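# Hang a power strip on two screws by keyholes

## Task

Get the power strip hanging from the two screws through its keyhole slots, with the narrow part of each slot uppermost, so that it stays level and supported with no help from the robot.

## Robot and tools

Robot: two six-joint arms with parallel grippers, left_arm and right_arm. Their root links sit at about (-0.032, +0.379, 0) m for left_arm and (-0.039, -0.357, +0.015) m for right_arm, each turned only slightly about z. A camera stand stands behind the arms. Loose objects may now and then get a brief push.

Frames: the scene frame has its origin at table-top height, halfway between the nominal bases, with +z up, +x pointing out over the table and left_arm on the +y side (arm names do not match image sides). Reported hand positions, velocities and targets use the scene frame. Motion offsets use each gripper's own Hand target axes: the fingers point along +z and open and close along y. end_effector_position is the spot between the finger pads, about 1 cm behind the tips. Reported poses can be off by a few cm, and a gripper may rest a few cm from its command because of friction or load without touching anything.

Command row: 14 numbers, each in [-1, 1], always for both arms: dx, dy, dz, rx, ry, rz, opening of left_arm, then the same seven for right_arm. The first six are an offset (not a pose) from that arm's Hand target as it stood when the action or move began, in the gripper's own axes; 1.0 stands for 0.6 m or 180 degrees, and rx, ry, rz form one rotation vector. Repeating an offset moves further. Six zeros re-command the current Hand target; they are a real command. Opening is absolute: +1 fully open (0.094 m), -1 closed. To leave a gripper alone, resend its present opening. Each control step clips orientation to within 40 degrees of the measured one.

execute_actions(actions, cameras): actions is a list of actions; each action is up to 15 rows, one per 1/30 s step, and a short table repeats its final row to fill 15 steps. Every row counts from the action's start pose. Images arrive only for an empty list or when cameras names them ("all", a list of names, or []). An empty list also shows the scene number and task.

move(target, speed, blend, opening_speed, grip_force, blocking, cameras): target is one 14-number row or a list of up to 15 rows, all counted from the same starting Hand targets. Grippers travel straight lines, ignoring obstacles and the other arm, and all arms finish together; the whole move is capped at 10 s. speed is top speed in m/s, 0.002 to 2.9 (default 0.25), one value or one per target; turning is capped at twice that in rad/s. blend in metres rounds corners of a list (0 means stop at each). opening_speed moves the opening command per second on the -1..1 scale, minimum 0.2; use it to close gently. grip_force is newtons per pad, 10 to 50 (full), one value or one per arm, and it persists; lower values close slowly. blocking=false returns after about 0.5 s while the move keeps going. Result adds a move: line: done, off_target, moving, held or fault, plus limits=paced (pose clipped) or limits=held (steps withheld). done means within 10 mm and 2 degrees; it does not tell you about contact. Faster moves lag and overshoot more and hit harder; aiming past a contact presses harder.

wait(seconds 0 to 10, cameras) lets time pass holding commands. stop(cameras) brakes a running move. zoom_image(camera, region [x0, y0, x1, y1] in pixels, at most 504 by 504) enlarges part of the newest image of cam_head_left, cam_head_right, cam_high, cam_low, cam_left_wrist or cam_right_wrist (all 504x504). read_manual(section "licences") only returns licence text. finished_scene(scene 1 or 2) ends the scene for good; the strip must already hang on its own.

Results: per arm, end_effector_position (m) and end_effector_quat_wxyz in the scene frame, Hand target (the base for the next offsets; a gripper short of it can be sent the gap as an offset), Tool commands, grip_measured (opening on the command scale; reads up to about 2.5 mm wide when empty and somewhat narrow under a hard squeeze), Joint positions (last value is the opening in m), joint torques (include arm weight, offsets and noise; joints 1-3 wrap at ±28 N m), and joint velocities, omitted when all are within noise. Squeeze rises about 1 N per 0.001 below first contact and jumps to the force limit near 20 N.

Avoid: letting the arms, grippers or wrist cameras bump or squeeze each other (can end the scene); striking fixed or heavy things; dropping the strip or releasing it while moving; anything falling or being left off the table; cable contact with objects; steering a gripper close to its own base (go around it); long stretched or stalled holds, since motor heat warns at 75 °C (MOTOR HOT), folds the arm at 90 °C and drops it at 100 °C. Thinking time lets the scene run on. To end a push, command a target back behind the gripper. Release by commanding an opening clearly above grip_measured.

Each tool is called after "Request:" as name(argument=value, ...), one argument or row to a line, values as JSON.

## Session

Request:
execute_actions(
  actions=[],
)

Scene clock: 0.00 s.
left_arm: end_effector_position=(+0.3711, +0.3789, +0.1290) grip_measured=+1.000 end_effector_quat_wxyz=(+0.621, +0.017, +0.784, -0.012) | right_arm: end_effector_position=(+0.3430, -0.3681, +0.1078) grip_measured=+1.000 end_effector_quat_wxyz=(+0.573, +0.025, +0.819, +0.019)
Joint positions: left_arm=[-0.004 1.493 0.367 0.895 0.068 0.017 0.094] | right_arm=[-0.015 1.479 0.308 0.82 -0.056 0.042 0.094]
Joint velocities: within noise
Joint torques (N m): no reading
Heat: left arm: 25 °C; right arm: 24 °C.
Hand target: left_arm +0.3725, +0.3790, +0.1333; +0.625, +0.017, +0.780, -0.012 | right_arm +0.3463, -0.3682, +0.1157; +0.582, +0.024, +0.812, +0.019
Tool commands: left_gripper/opening=+1.0 right_gripper/opening=+1.0

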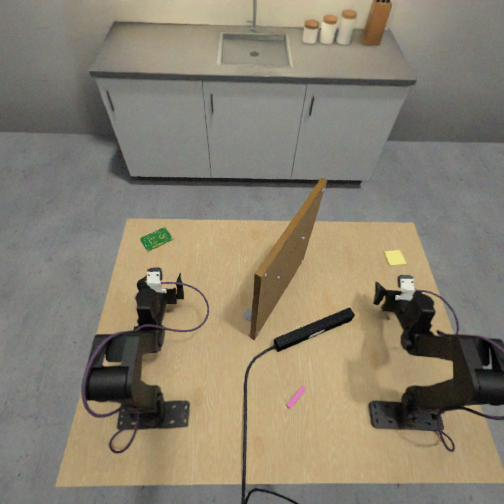

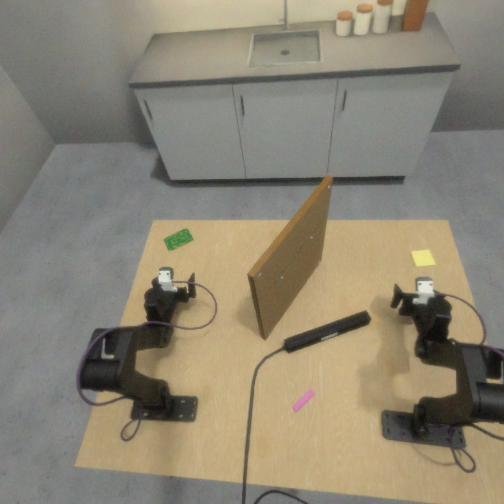

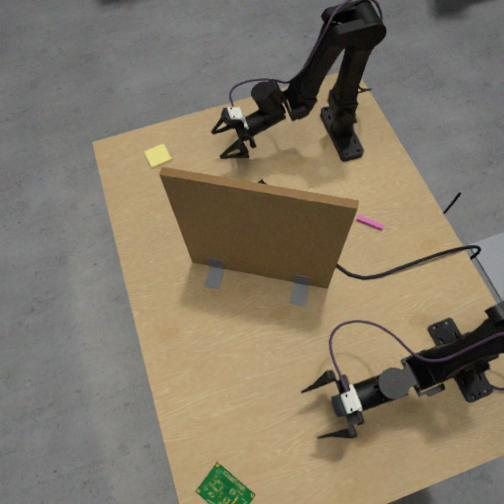

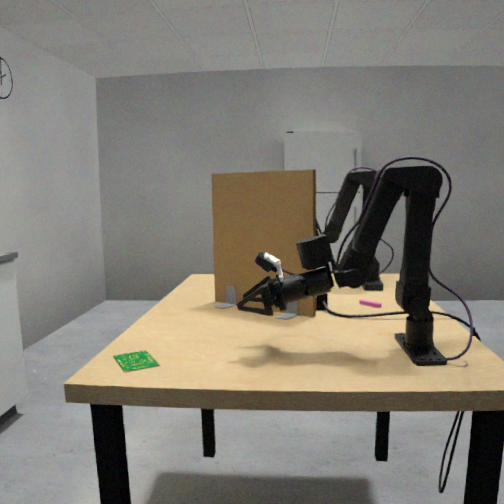

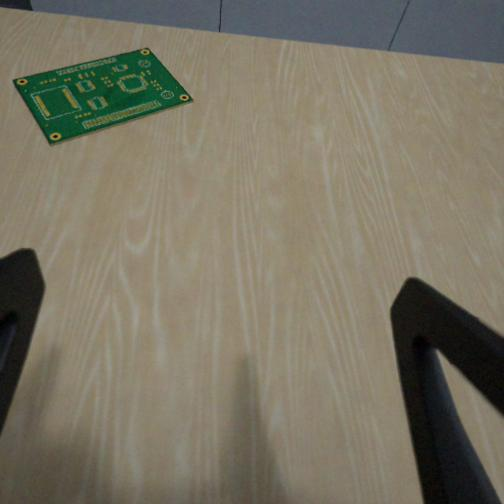

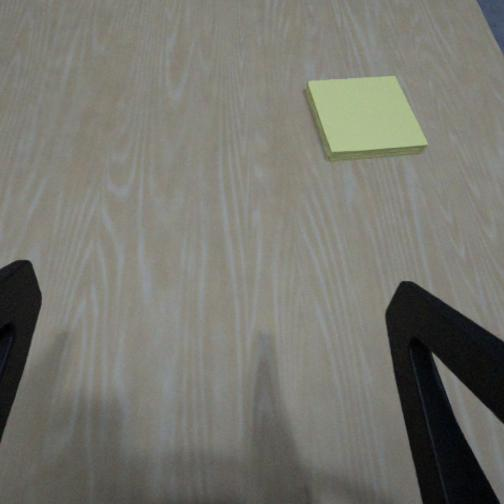

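Request:
zoom_image(
  camera="cam_head_left",
  region=[220, 170, 380, 360],
)

Request:
zoom_image(
  camera="cam_head_right",
  region=[230, 170, 390, 360],
)

Request:
zoom_image(
  camera="cam_head_right",
  region=[270, 300, 390, 370],
)

Scaled by 2.653 from the camera's 504x504 image, which has a finer 720x720 frame.

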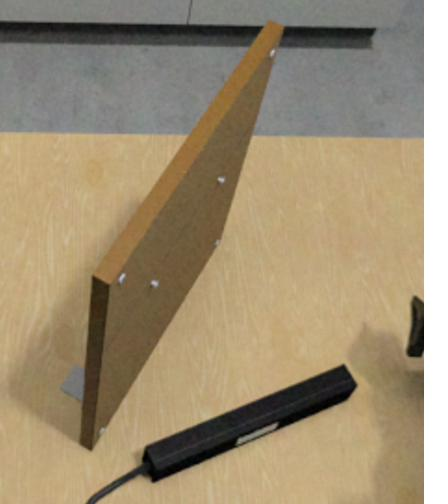

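Scaled by 2.653 from the camera's 504x504 image, which has a finer 720x720 frame.

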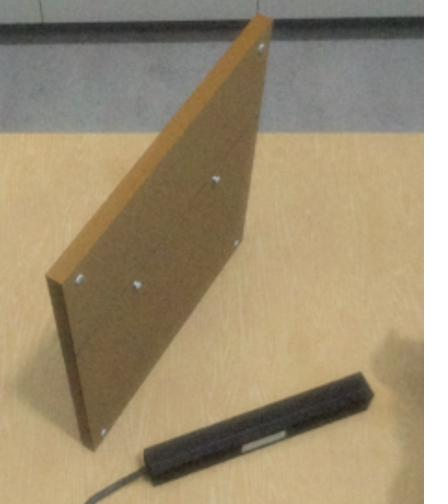

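Scaled by 4.200 from the camera's 504x504 image, which has a finer 720x720 frame.

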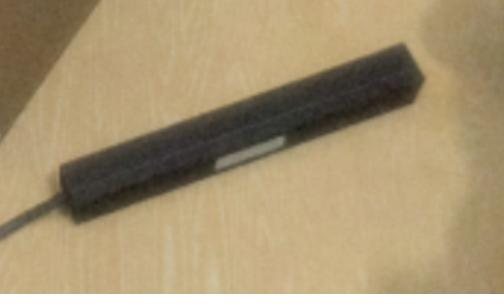

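Request:
move(
  target=[0,0,0,0,0,0,1, 0.05,0.12,-0.33,0,0.2,0,1],
  cameras=["cam_right_wrist","cam_high"],
)

Scene clock: 58.20 s.
left_arm: end_effector_position=(+0.3711, +0.3789, +0.1290) grip_measured=+1.000 end_effector_quat_wxyz=(+0.621, +0.017, +0.784, -0.012) | right_arm: end_effector_position=(+0.1473, -0.2942, +0.1426) grip_measured=+1.000 end_effector_quat_wxyz=(+0.290, +0.013, +0.957, +0.027)
Joint positions: left_arm=[-0.004 1.493 0.367 0.895 0.068 0.017 0.094] | right_arm=[0.605 0.703 0.658 -0.989 0.262 0.516 0.094]
Joint torques (N m): left_arm=[0.06 -5.41 6.31 2.11 0.01 -0.01] | right_arm=[0.66 0.84 11.77 1.03 0.31 0.11]
Heat: left arm: 32 °C; right arm: 30 °C.
Hand target: left_arm +0.3725, +0.3790, +0.1333; +0.625, +0.017, +0.780, -0.012 | right_arm +0.1505, -0.2949, +0.1552; +0.303, +0.017, +0.952, +0.025
Off the commanded pose: left_arm 0.005 m, 1 deg | right_arm 0.013 m, 2 deg.
move: off_target (right_arm)
camera_calibration:
cam_right_wrist: T_world_to_cam=[[0.0772981, -0.995427, 0.0561215, -0.319871], [-0.99181, -0.0710328, 0.106146, 0.126479], [-0.101674, -0.0638667, -0.992766, 0.2386], [0, 0, 0, 1]] pos_world=[0.174428, -0.294186, 0.241401]
Images, in order (width x height): cam_high 504x504, cam_right_wrist 504x504.

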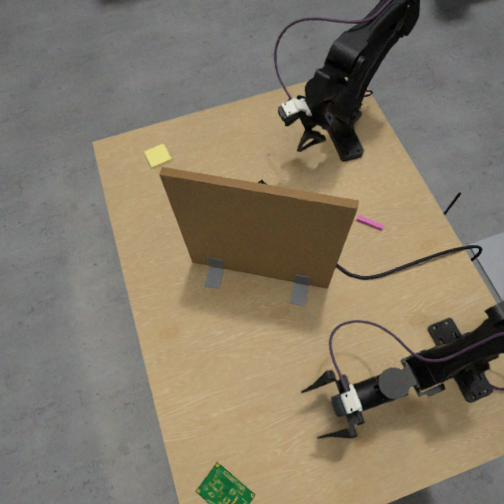

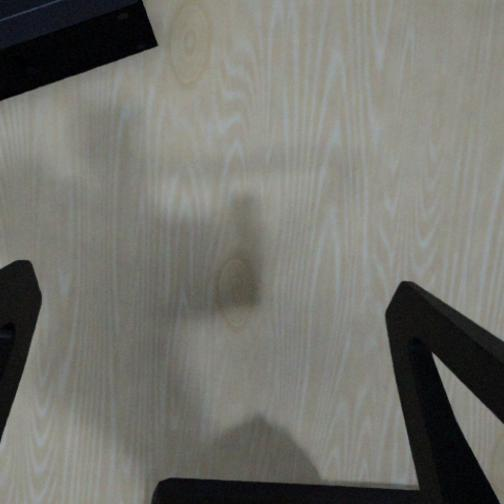

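Request:
move(
  target=[0,0,0,0,0,0,1, -0.129,0.368,-0.077,0.131,0.162,0.357,1],
  cameras=["all"],
)

Scene clock: 77.97 s.
left_arm: end_effector_position=(+0.3711, +0.3789, +0.1290) grip_measured=+1.000 end_effector_quat_wxyz=(+0.621, +0.017, +0.784, -0.012) | right_arm: end_effector_position=(+0.1920, -0.0804, +0.2482) grip_measured=+1.000 end_effector_quat_wxyz=(+0.012, +0.557, +0.824, +0.100)
Joint positions: left_arm=[-0.004 1.493 0.367 0.895 0.068 0.017 0.094] | right_arm=[0.918 1.8 1.983 -1.551 0.003 2.063 0.094]
Joint torques (N m): left_arm=[0.05 -5.48 6.38 2.15 0.09 0.02] | right_arm=[0.16 -6.27 10.18 0.39 -0.04 0.1]
Heat: left arm: 33 °C; right arm: 29 °C.
Hand target: left_arm +0.3725, +0.3790, +0.1333; +0.625, +0.017, +0.780, -0.012 | right_arm +0.1908, -0.0800, +0.2504; -0.001, +0.563, +0.826, +0.000
Off the commanded pose: left_arm 0.005 m, 1 deg | right_arm 0.003 m, 12 deg.
joint sent to its limit (right arm) — joint 4 (wrist pitch), lower limit. The joint targets are off in orientation, not in position.
move: off_target (right_arm)
camera_calibration:
cam_right_wrist: T_world_to_cam=[[-0.861542, -0.487197, -0.142773, 0.154026], [-0.440652, 0.577944, 0.686882, -0.0229908], [-0.252132, 0.654691, -0.712607, 0.378834], [0, 0, 0, 1]] pos_world=[0.218085, -0.159691, 0.307742]

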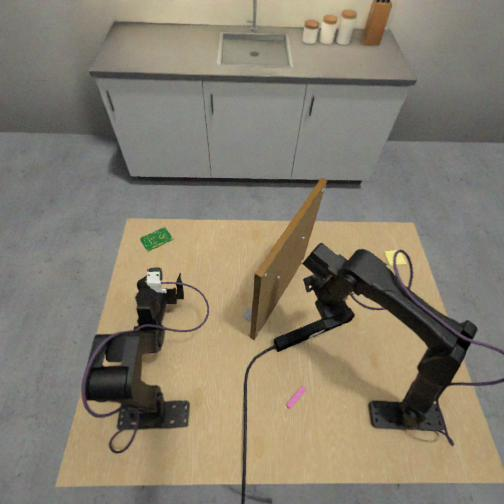

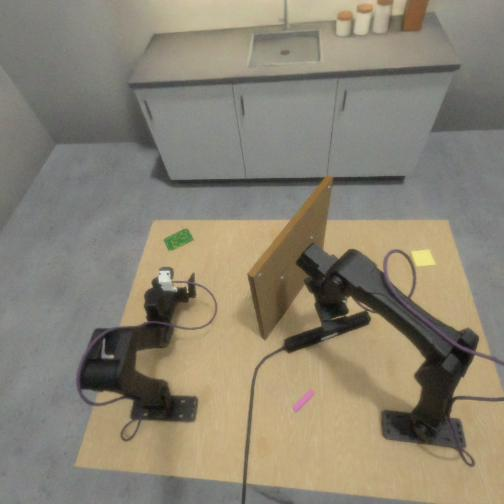

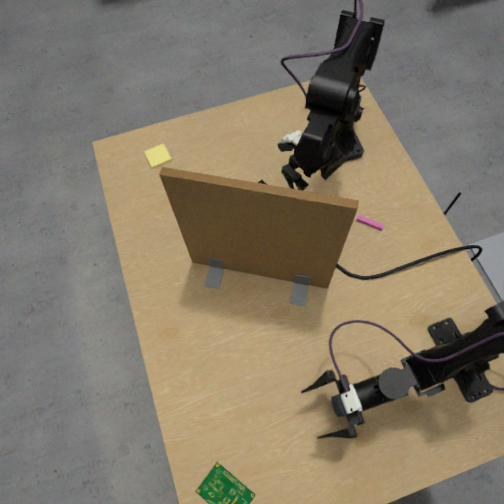

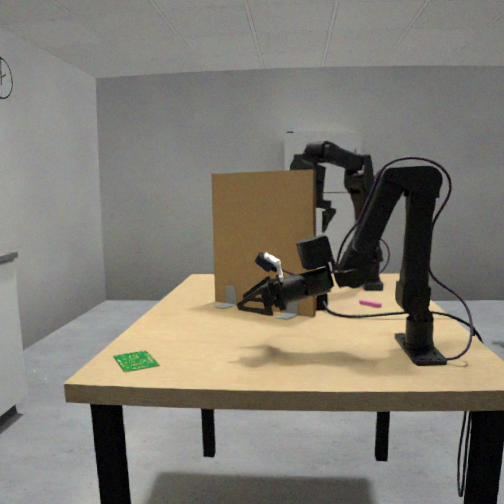

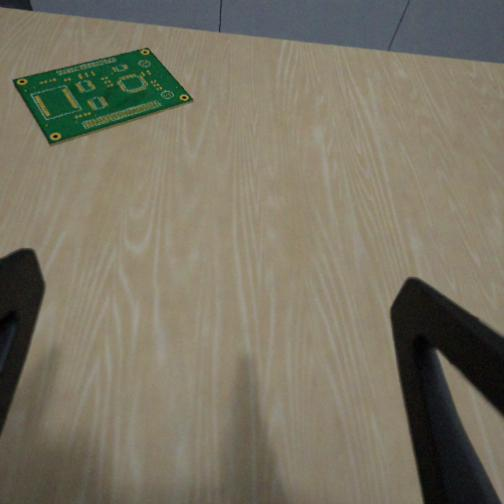

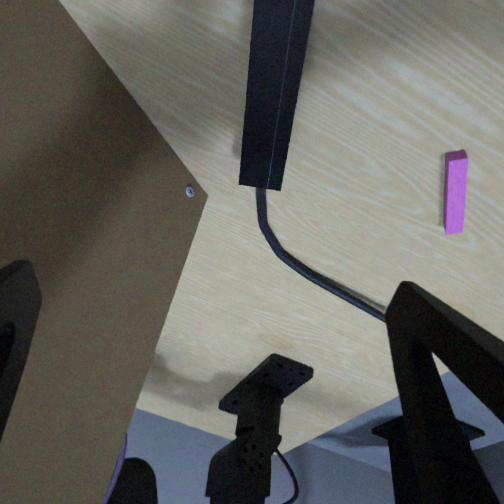

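Request:
zoom_image(
  camera="cam_right_wrist",
  region=[210, 0, 350, 200],
)

Request:
zoom_image(
  camera="cam_head_left",
  region=[265, 300, 365, 360],
)

Scaled by 2.520 from the camera's 504x504 image, which has a finer 720x720 frame.

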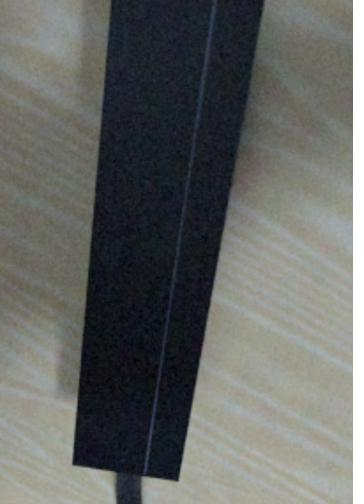

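Scaled by 5.040 from the camera's 504x504 image, which has a finer 720x720 frame.

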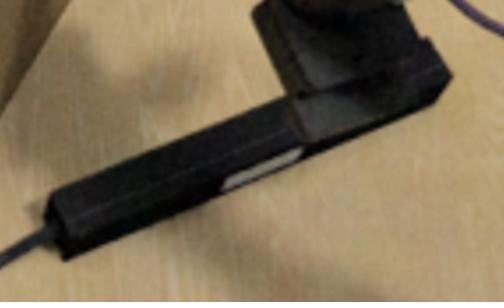

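Request:
move(
  target=[0,0,0,0,0,0,1, -0.039,-0.01,0.217,0,0,-0.99,1],
  cameras=["cam_head_left","cam_head_right","cam_right_wrist"],
  speed=0.6,
)

Scene clock: 114.40 s.
left_arm: end_effector_position=(+0.3711, +0.3789, +0.1290) grip_measured=+1.000 end_effector_quat_wxyz=(+0.621, +0.017, +0.784, -0.012) | right_arm: end_effector_position=(+0.1932, -0.1056, +0.1256) grip_measured=+1.000 end_effector_quat_wxyz=(-0.001, +0.814, -0.581, -0.003)
Joint positions: left_arm=[-0.004 1.493 0.367 0.895 0.068 0.017 0.094] | right_arm=[0.863 1.84 1.554 -1.284 -0.006 -1.082 0.094]
Joint torques (N m): left_arm=[0.02 -5.6 6.43 2.12 0.02 -0.01] | right_arm=[0.47 -7.46 6.48 0.48 0.02 -0.05]
Heat: left arm: 34 °C; right arm: 27 °C.
Hand target: left_arm +0.3725, +0.3790, +0.1333; +0.625, +0.017, +0.780, -0.012 | right_arm +0.1936, -0.1038, +0.1201; +0.000, +0.817, -0.576, -0.001
Off the commanded pose: left_arm 0.005 m, 1 deg | right_arm 0.006 m, 1 deg.
move: done
camera_calibration:
cam_right_wrist: T_world_to_cam=[[0.892067, 0.44949, 0.0466373, -0.138431], [0.31975, -0.700751, 0.637736, -0.199406], [0.319337, -0.553991, -0.768842, 0.077234], [0, 0, 0, 1]] pos_world=[0.162586, -0.0347237, 0.193005]
Images, in order (width x height): cam_head_left 504x504, cam_head_right 504x504, cam_right_wrist 504x504.

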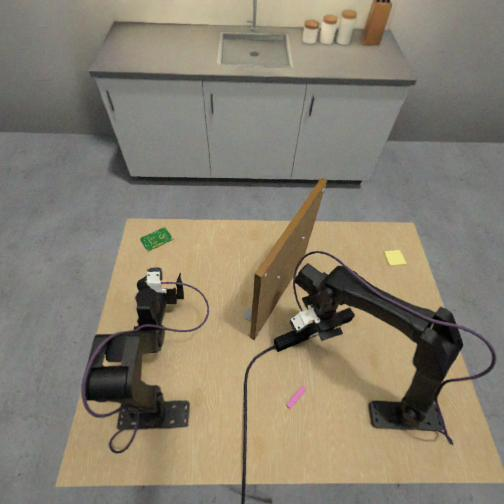

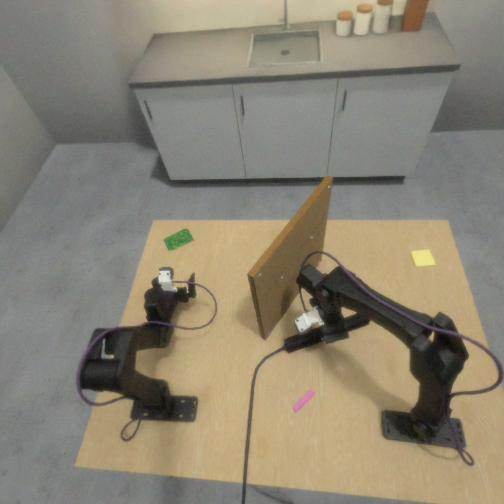

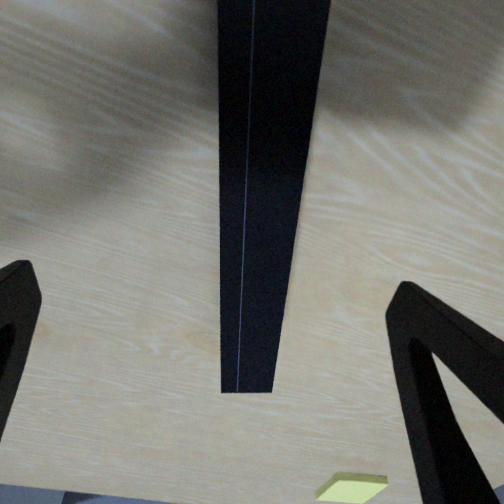

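Request:
move(
  target=[0,0,0,0,0,0,1, 0,0,0.135,0,0,0,1],
  cameras=["cam_head_left","cam_head_right","cam_right_wrist"],
  speed=0.12,
)

Scene clock: 121.70 s.
left_arm: end_effector_position=(+0.3711, +0.3789, +0.1290) grip_measured=+1.000 end_effector_quat_wxyz=(+0.621, +0.017, +0.784, -0.012) | right_arm: end_effector_position=(+0.1933, -0.1056, +0.0444) grip_measured=+1.000 end_effector_quat_wxyz=(+0.000, +0.814, -0.580, -0.003)
Joint positions: left_arm=[-0.004 1.493 0.367 0.895 0.068 0.017 0.094] | right_arm=[0.863 1.903 1.308 -0.976 -0.006 -1.083 0.094]
Joint torques (N m): left_arm=[0.2 -5.71 6.27 2.1 0.05 -0.05] | right_arm=[0.51 -7.46 6.49 0.46 0.02 -0.03]
Heat: left arm: 35 °C; right arm: 27 °C.
Hand target: left_arm +0.3725, +0.3790, +0.1333; +0.625, +0.017, +0.780, -0.012 | right_arm +0.1935, -0.1038, +0.0390; +0.000, +0.817, -0.576, -0.001
Off the commanded pose: left_arm 0.005 m, 1 deg | right_arm 0.006 m, 1 deg.
move: done
camera_calibration:
cam_right_wrist: T_world_to_cam=[[0.891783, 0.450226, 0.0449454, -0.134608], [0.320952, -0.699469, 0.638539, -0.147854], [0.318925, -0.555013, -0.768276, 0.0147638], [0, 0, 0, 1]] pos_world=[0.162787, -0.0346215, 0.111803]
Images, in order (width x height): cam_head_left 504x504, cam_head_right 504x504, cam_right_wrist 504x504.

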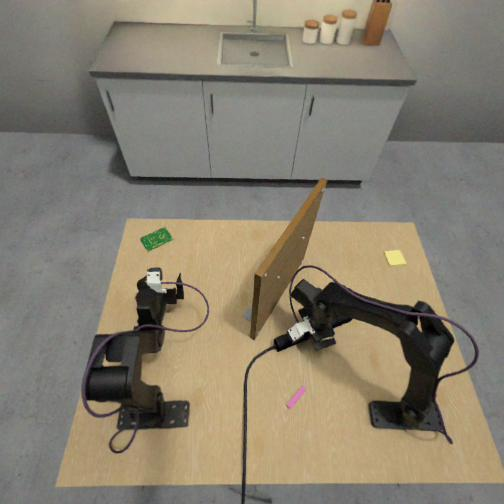

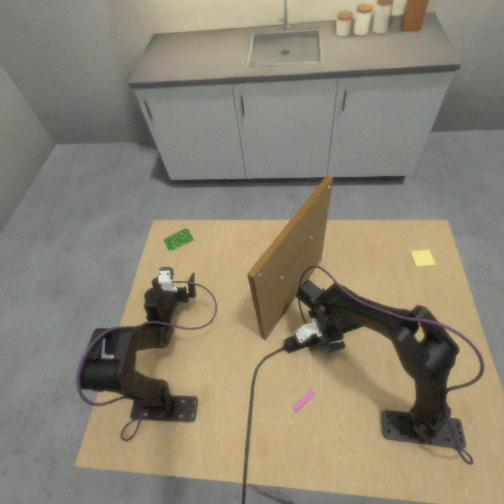

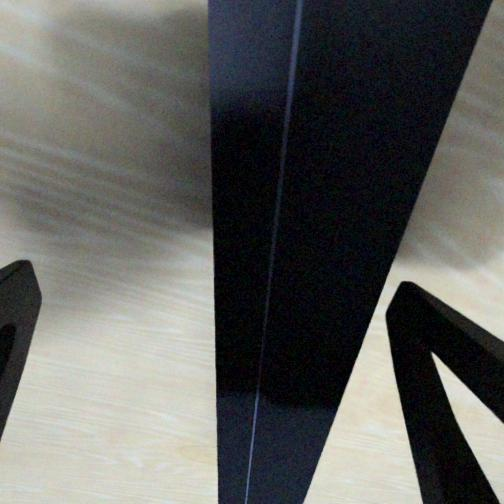

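Request:
move(
  target=[
    [0,0,0,0,0,0,1, 0,-0.03,0,0,0,0,1],
    [0,0,0,0,0,0,1, 0,-0.03,0.02,0,0,0,1],
  ],
  cameras=["cam_right_wrist"],
  speed=0.08,
)

Request:
move(
  target=[0,0,0,0,0,0,1, 0,0,0,0,0,0,-0.5],
  cameras=["cam_right_wrist"],
  grip_force=25,
  opening_speed=0.5,
)

Scene clock: 134.80 s.
left_arm: end_effector_position=(+0.3711, +0.3789, +0.1290) grip_measured=+1.000 end_effector_quat_wxyz=(+0.621, +0.017, +0.784, -0.012) | right_arm: end_effector_position=(+0.2057, -0.0988, +0.0319) grip_measured=+1.000 end_effector_quat_wxyz=(+0.002, +0.817, -0.576, -0.003)
Joint positions: left_arm=[-0.004 1.493 0.367 0.895 0.068 0.017 0.094] | right_arm=[0.851 1.972 1.351 -0.955 -0.005 -1.106 0.094]
Joint torques (N m): left_arm=[0.2 -5.59 6.34 2.11 0 -0.02] | right_arm=[-0.58 -7.65 7.28 0.5 0.01 -0.04]
Heat: left arm: 35 °C; right arm: 27 °C.
Hand target: left_arm +0.3725, +0.3790, +0.1333; +0.625, +0.017, +0.780, -0.012 | right_arm +0.2104, -0.0977, +0.0272; +0.000, +0.817, -0.576, -0.001
Off the commanded pose: left_arm 0.005 m, 1 deg | right_arm 0.007 m, 0 deg.
move: done
camera_calibration:
cam_right_wrist: T_world_to_cam=[[0.887067, 0.459864, 0.0404637, -0.146029], [0.330361, -0.693586, 0.640156, -0.14048], [0.32245, -0.554494, -0.767178, 0.00425207], [0, 0, 0, 1]] pos_world=[0.174575, -0.0279238, 0.0991]
Images, in order (width x height): cam_right_wrist 504x504.

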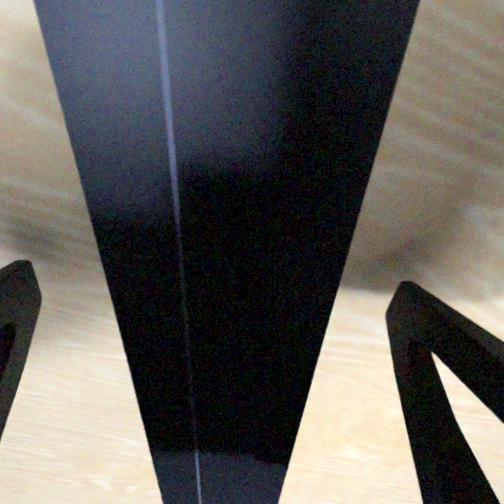

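Scene clock: 139.70 s.
left_arm: end_effector_position=(+0.3711, +0.3789, +0.1290) grip_measured=+1.000 end_effector_quat_wxyz=(+0.621, +0.017, +0.784, -0.012) | right_arm: end_effector_position=(+0.2062, -0.0989, +0.0319) grip_measured=-0.265 end_effector_quat_wxyz=(+0.002, +0.819, -0.573, -0.002)
Joint positions: left_arm=[-0.004 1.493 0.367 0.895 0.068 0.017 0.094] | right_arm=[0.851 1.972 1.351 -0.954 -0.003 -1.112 0.035]
Joint torques (N m): left_arm=[0.03 -5.37 6.35 2.09 0.02 -0.03] | right_arm=[-0.59 -7.65 7.28 0.44 -0.01 0.03]
Heat: left arm: 35 °C; right arm: 27 °C.
Hand target: left_arm +0.3725, +0.3790, +0.1333; +0.625, +0.017, +0.780, -0.012 | right_arm +0.2104, -0.0977, +0.0272; +0.000, +0.817, -0.576, -0.001
Off the commanded pose: left_arm 0.005 m, 1 deg | right_arm 0.006 m, 0 deg.
grip_force (N): 25, 25
move: done
camera_calibration:
cam_right_wrist: T_world_to_cam=[[0.883927, 0.465691, 0.042483, -0.145313], [0.333093, -0.690788, 0.641764, -0.14101], [0.328211, -0.553122, -0.765725, 0.00290962], [0, 0, 0, 1]] pos_world=[0.17446, -0.0281275, 0.0988961]
Images, in order (width x height): cam_right_wrist 504x504.

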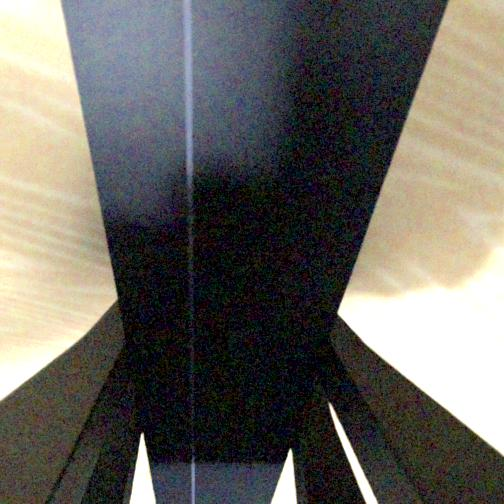

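Request:
move(
  target=[
    [0,0,0,0,0,0,1, 0,0,-0.03,0,0,0,-0.6],
    [0,0,0,0,0,0,1, 0.1,0.1,-0.27,0,0,0,-0.6],
  ],
  cameras=["all"],
  grip_force=50,
  speed=0.1,
)

Scene clock: 154.93 s.
left_arm: end_effector_position=(+0.3711, +0.3789, +0.1290) grip_measured=+1.000 end_effector_quat_wxyz=(+0.621, +0.017, +0.784, -0.012) | right_arm: end_effector_position=(+0.1689, -0.1747, +0.1694) grip_measured=-0.285 end_effector_quat_wxyz=(+0.030, +0.821, -0.570, -0.009)
Joint positions: left_arm=[-0.004 1.493 0.367 0.895 0.068 0.017 0.094] | right_arm=[0.759 1.651 1.502 -1.485 -0.002 -1.212 0.034]
Joint torques (N m): left_arm=[-0.16 -5.68 6.41 2.08 0.01 0.01] | right_arm=[-1.2 -9.55 11.25 -0.01 -0.02 0.05]
Heat: left arm: 36 °C; right arm: 27 °C.
Hand target: left_arm +0.3725, +0.3790, +0.1333; +0.625, +0.017, +0.780, -0.012 | right_arm +0.1743, -0.1746, +0.1892; +0.000, +0.817, -0.576, -0.001
Off the commanded pose: left_arm 0.005 m, 1 deg | right_arm 0.020 m, 4 deg.
move: off_target (right_arm)
camera_calibration:
cam_right_wrist: T_world_to_cam=[[0.880659, 0.473551, -0.0137558, -0.071402], [0.366879, -0.663336, 0.652215, -0.271909], [0.299732, -0.579426, -0.757909, 0.0774629], [0, 0, 0, 1]] pos_world=[0.13942, -0.10167, 0.235071]

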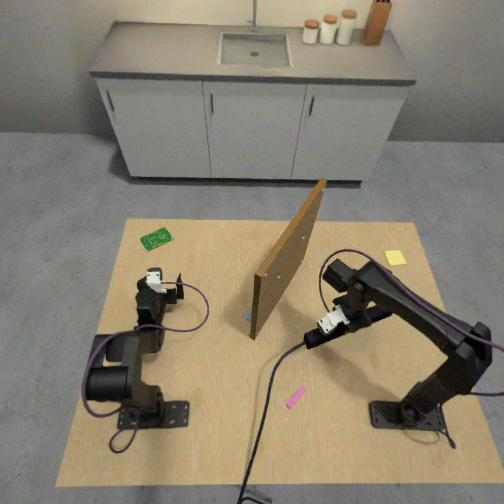

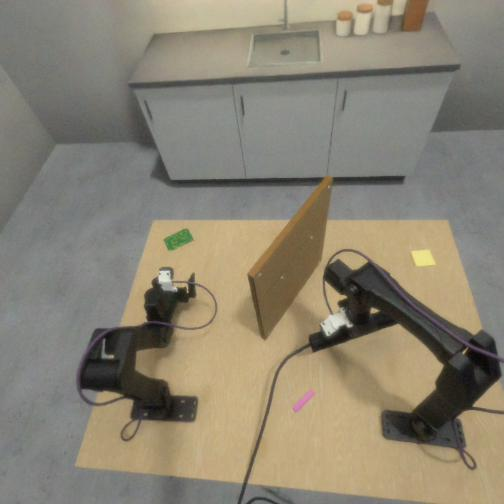

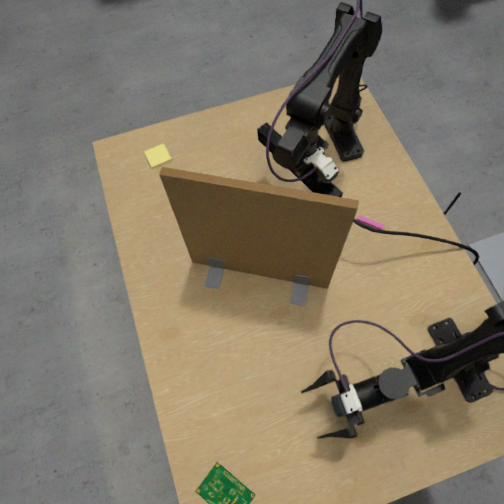

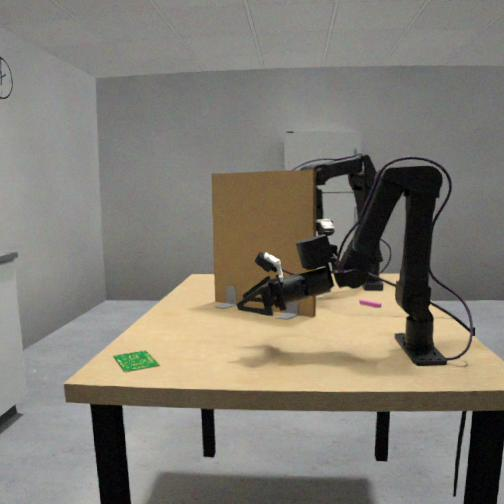

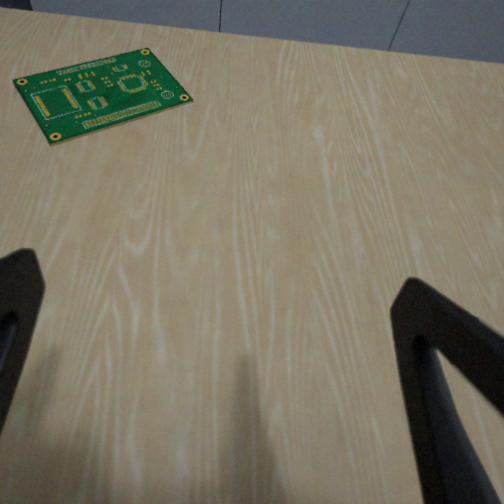

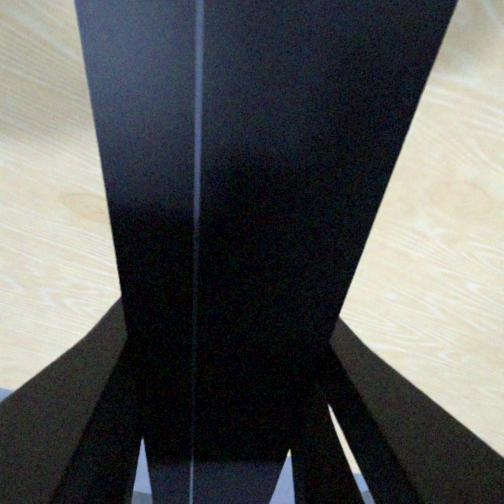

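Request:
move(
  target=[-0.117,-0.613,-0.38,0.485,-0.056,0.053,1, 0,0,0,0,0,0.61,-0.6],
  cameras=["all"],
  speed=0.4,
)

Scene clock: 185.43 s.
left_arm: end_effector_position=(+0.2054, +0.0561, +0.2265) grip_measured=+1.000 end_effector_quat_wxyz=(+0.540, +0.428, +0.591, -0.420) | right_arm: end_effector_position=(+0.1428, -0.1637, +0.1780) grip_measured=-0.288 end_effector_quat_wxyz=(-0.085, -0.028, +0.996, +0.026)
Joint positions: left_arm=[-0.712 1.317 0.532 0.708 0.607 0.01 0.094] | right_arm=[0.757 1.64 1.514 -1.545 -0.147 0.652 0.033]
Joint torques (N m): left_arm=[-7.91 -3.22 11.03 2.42 2.23 0.03] | right_arm=[-1.11 -8.59 10.8 0.46 1.36 0.55]
Heat: left arm: 37 °C; right arm: 29 °C.
Hand target: left_arm +0.1500, +0.0199, +0.2507; +0.499, +0.500, +0.500, -0.500 | right_arm +0.1743, -0.1746, +0.1891; -0.001, +0.001, +1.000, +0.000
Off the commanded pose: left_arm 0.070 m, 17 deg | right_arm 0.035 m, 11 deg.
move: off_target (left_arm, right_arm)
camera_calibration:
cam_left_wrist: T_world_to_cam=[[-0.95206, -0.251747, 0.173798, 0.164383], [-0.300031, 0.65756, -0.691083, 0.196278], [0.0596956, -0.710097, -0.701568, 0.28087], [0, 0, 0, 1]] pos_world=[0.198625, 0.111763, 0.304124]
cam_right_wrist: T_world_to_cam=[[0.190671, -0.981172, -0.0307735, -0.190013], [-0.637515, -0.147605, 0.756166, -0.0513117], [-0.746471, -0.12456, -0.653656, 0.303421], [0, 0, 0, 1]] pos_world=[0.230013, -0.156215, 0.231286]

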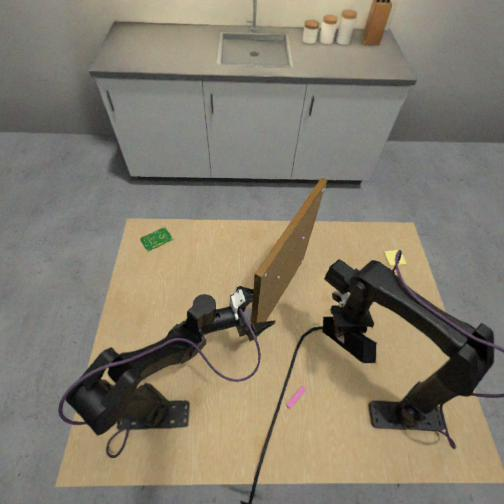

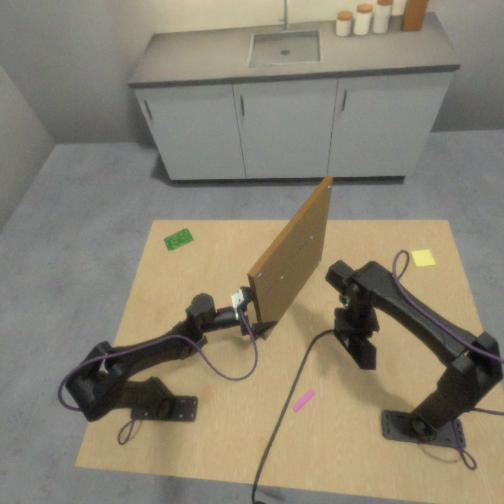

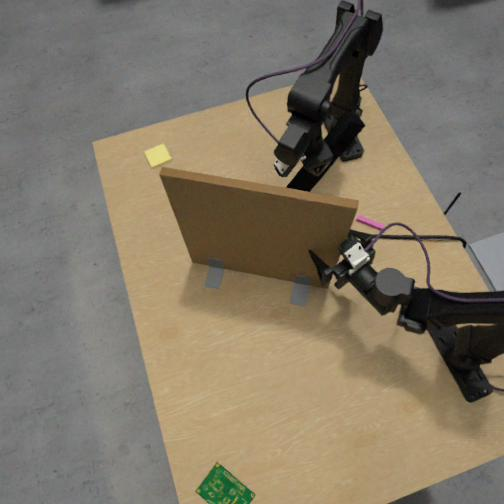

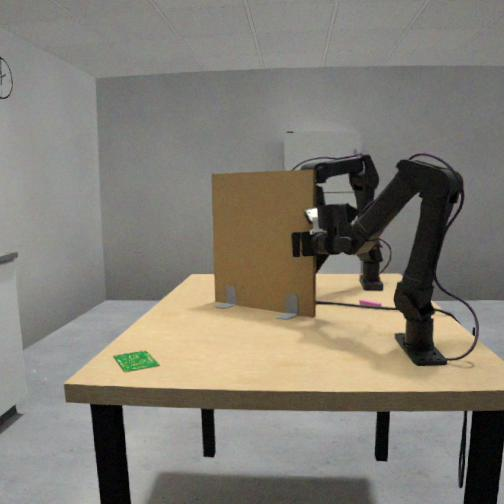

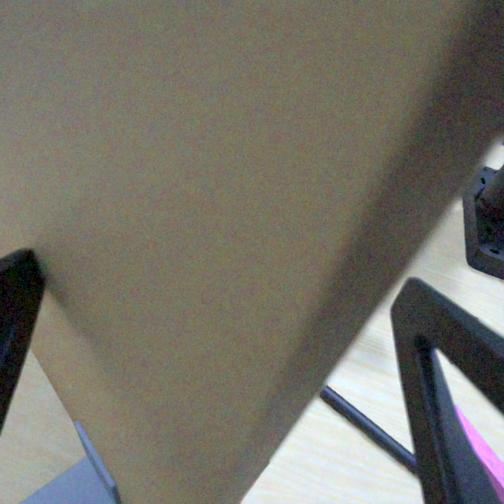

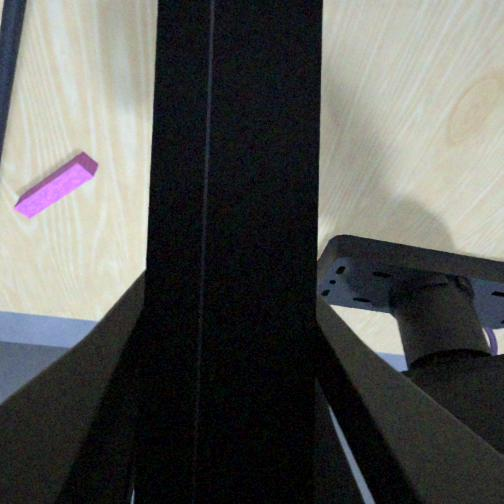

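Request:
move(
  target=[0,0.0,-0.25,0,0,0,1, 0,0,0,0,0,0,-0.6],
  speed=0.2,
)

Scene clock: 191.83 s.
left_arm: end_effector_position=(+0.1551, +0.1682, +0.2514) grip_measured=+1.000 end_effector_quat_wxyz=(+0.502, +0.496, +0.503, -0.499) | right_arm: end_effector_position=(+0.1427, -0.1636, +0.1780) grip_measured=-0.288 end_effector_quat_wxyz=(-0.085, -0.027, +0.996, +0.026)
Joint positions: left_arm=[-0.2 1.024 0.403 0.631 1.392 -0.014 0.094] | right_arm=[0.757 1.64 1.514 -1.545 -0.148 0.653 0.033]
Joint torques (N m): left_arm=[0.34 -3.58 6.54 1.33 0.2 0.11] | right_arm=[-1.09 -8.57 10.84 0.46 1.36 0.55]
Heat: left arm: 36 °C; right arm: 29 °C.
Hand target: left_arm +0.1503, +0.1699, +0.2510; +0.499, +0.500, +0.500, -0.500 | right_arm +0.1743, -0.1746, +0.1891; -0.001, +0.001, +1.000, +0.000
Off the commanded pose: left_arm 0.005 m, 1 deg | right_arm 0.035 m, 11 deg.
move: off_target (right_arm)

Request:
move(
  target=[
    [0,-0.117,0,0,0,0,1, 0,0,0,0,0,0,-0.6],
    [0,-0.117,0.2,0,0,0,1, 0,0,0,0,0,0,-0.6],
  ],
  speed=0.3,
  cameras=["cam_left_wrist","cam_head_left"],
)

Request:
zoom_image(
  camera="cam_left_wrist",
  region=[0, 0, 504, 504],
)

Scene clock: 200.13 s.
left_arm: end_effector_position=(+0.0782, +0.0538, +0.2389) grip_measured=+1.000 end_effector_quat_wxyz=(+0.489, +0.503, +0.509, -0.499) | right_arm: end_effector_position=(+0.1427, -0.1636, +0.1780) grip_measured=-0.288 end_effector_quat_wxyz=(-0.085, -0.027, +0.996, +0.026)
Joint positions: left_arm=[-0.956 1.006 0.375 0.6 0.651 0.004 0.094] | right_arm=[0.757 1.64 1.514 -1.545 -0.148 0.653 0.033]
Joint torques (N m): left_arm=[-0.53 -1.92 9.83 2.1 -0.04 -0.12] | right_arm=[-1.09 -8.58 10.84 0.46 1.36 0.55]
Heat: left arm: 35 °C; right arm: 29 °C.
Hand target: left_arm +0.0799, +0.0500, +0.2509; +0.499, +0.500, +0.500, -0.500 | right_arm +0.1743, -0.1746, +0.1891; -0.001, +0.001, +1.000, +0.000
Off the commanded pose: left_arm 0.013 m, 2 deg | right_arm 0.035 m, 11 deg.
move: off_target (left_arm, right_arm)
camera_calibration:
cam_left_wrist: T_world_to_cam=[[-0.987557, 0.034744, 0.153375, 0.0326656], [-0.0877148, 0.687794, -0.720587, 0.15699], [-0.130527, -0.725074, -0.676188, 0.305178], [0, 0, 0, 1]] pos_world=[0.0858632, 0.112165, 0.314472]
Images, in order (width x height): cam_head_left 504x504, cam_left_wrist 504x504.

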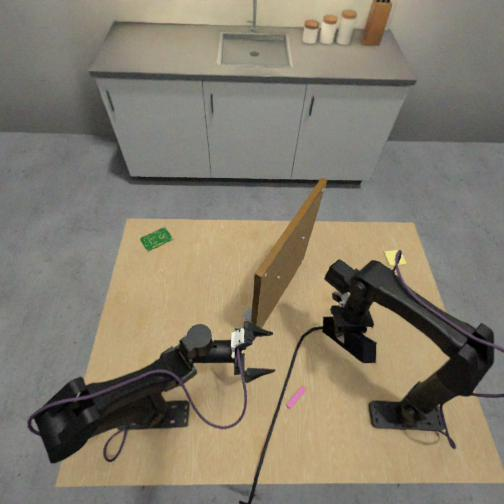

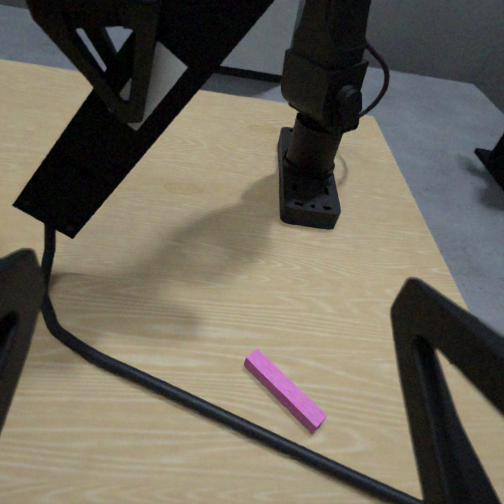

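Scaled by 1.000.

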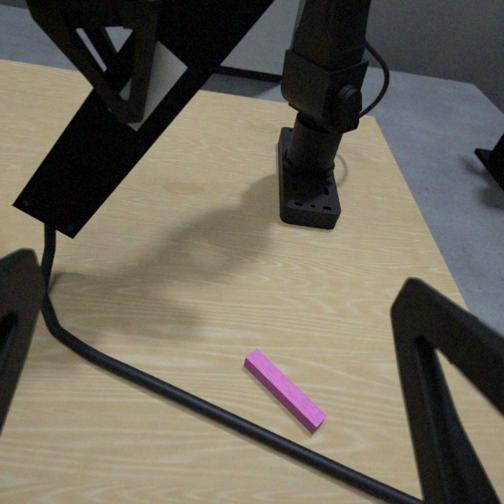

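Request:
zoom_image(
  camera="cam_left_wrist",
  region=[10, 0, 280, 240],
)

Request:
zoom_image(
  camera="cam_left_wrist",
  region=[10, 110, 130, 240],
)

Scaled by 1.867 from the camera's 504x504 image, which has a finer 720x720 frame.

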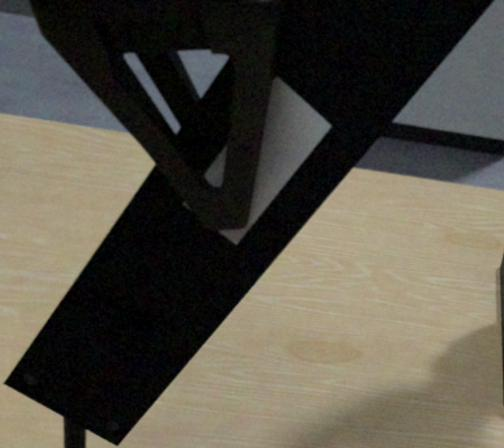

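Scaled by 3.877 from the camera's 504x504 image, which has a finer 720x720 frame.

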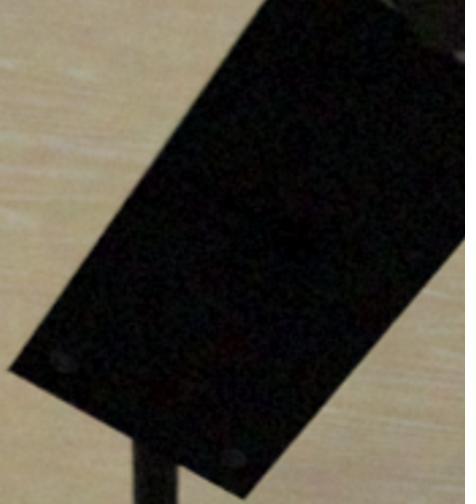

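Request:
move(
  target=[
    [0,0,-0.33,0,0,0,1, 0,0,0,0,0,-0.35,-0.6],
    [0,0,-0.33,0,0,0,1, 0,0,0,0,0,-0.61,-0.6],
  ],
  speed=0.3,
  cameras=["cam_right_wrist","cam_head_left","cam_head_right"],
)

Request:
zoom_image(
  camera="cam_head_left",
  region=[280, 260, 420, 390],
)

Scene clock: 244.90 s.
left_arm: end_effector_position=(+0.0897, +0.2355, +0.2561) grip_measured=+1.000 end_effector_quat_wxyz=(+0.591, +0.392, +0.588, -0.388) | right_arm: end_effector_position=(+0.1747, -0.1757, +0.1770) grip_measured=-0.288 end_effector_quat_wxyz=(+0.018, +0.815, -0.580, +0.002)
Joint positions: left_arm=[0.368 0.063 0.204 0.252 1.57 -0.387 0.094] | right_arm=[0.752 1.64 1.523 -1.486 0.013 -1.195 0.033]
Joint torques (N m): left_arm=[0.77 1.51 5.63 1.13 -0.09 -0.1] | right_arm=[-0.49 -8.34 9.52 0.11 -0.16 -0.1]
Heat: left arm: 36 °C; right arm: 29 °C.
Hand target: left_arm +0.0802, +0.2480, +0.2511; +0.499, +0.500, +0.500, -0.500 | right_arm +0.1742, -0.1745, +0.1891; +0.000, +0.817, -0.576, -0.001
Off the commanded pose: left_arm 0.017 m, 23 deg | right_arm 0.012 m, 2 deg.
joint sent to its limit (left arm) — joint 5 (wrist yaw), upper limit. The joint targets are off in position and orientation.
move: off_target (left_arm, right_arm)
camera_calibration:
cam_right_wrist: T_world_to_cam=[[0.891365, 0.452912, 0.0184038, -0.0870791], [0.33014, -0.676489, 0.658309, -0.27667], [0.310606, -0.580717, -0.752523, 0.0777663], [0, 0, 0, 1]] pos_world=[0.144804, -0.102565, 0.242258]
Images, in order (width x height): cam_head_left 504x504, cam_head_right 504x504, cam_right_wrist 504x504.

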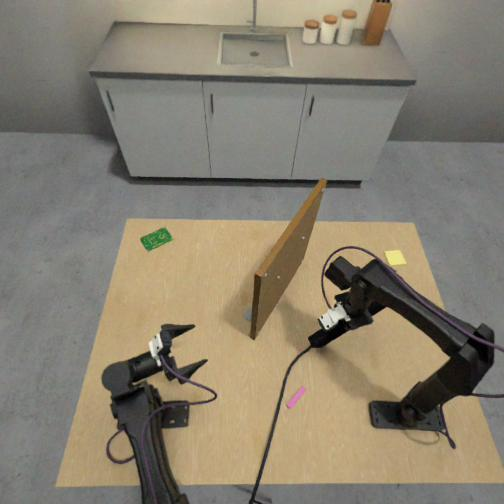

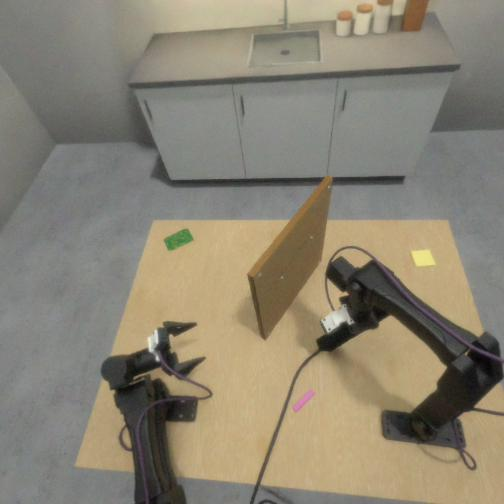

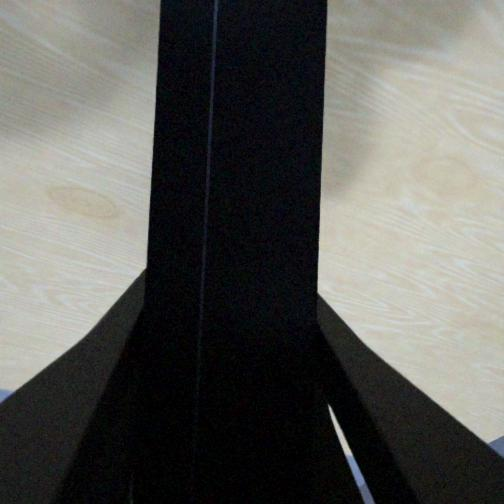

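Scaled by 3.600 from the camera's 504x504 image, which has a finer 720x720 frame.

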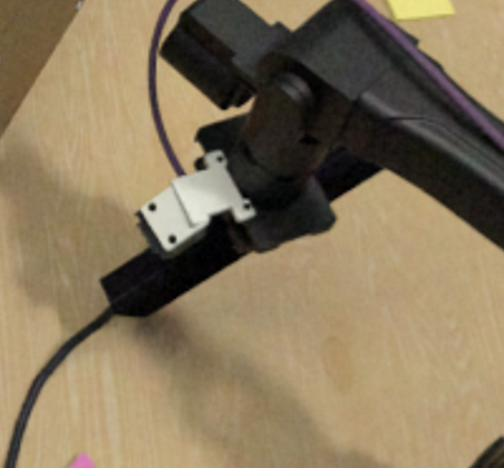

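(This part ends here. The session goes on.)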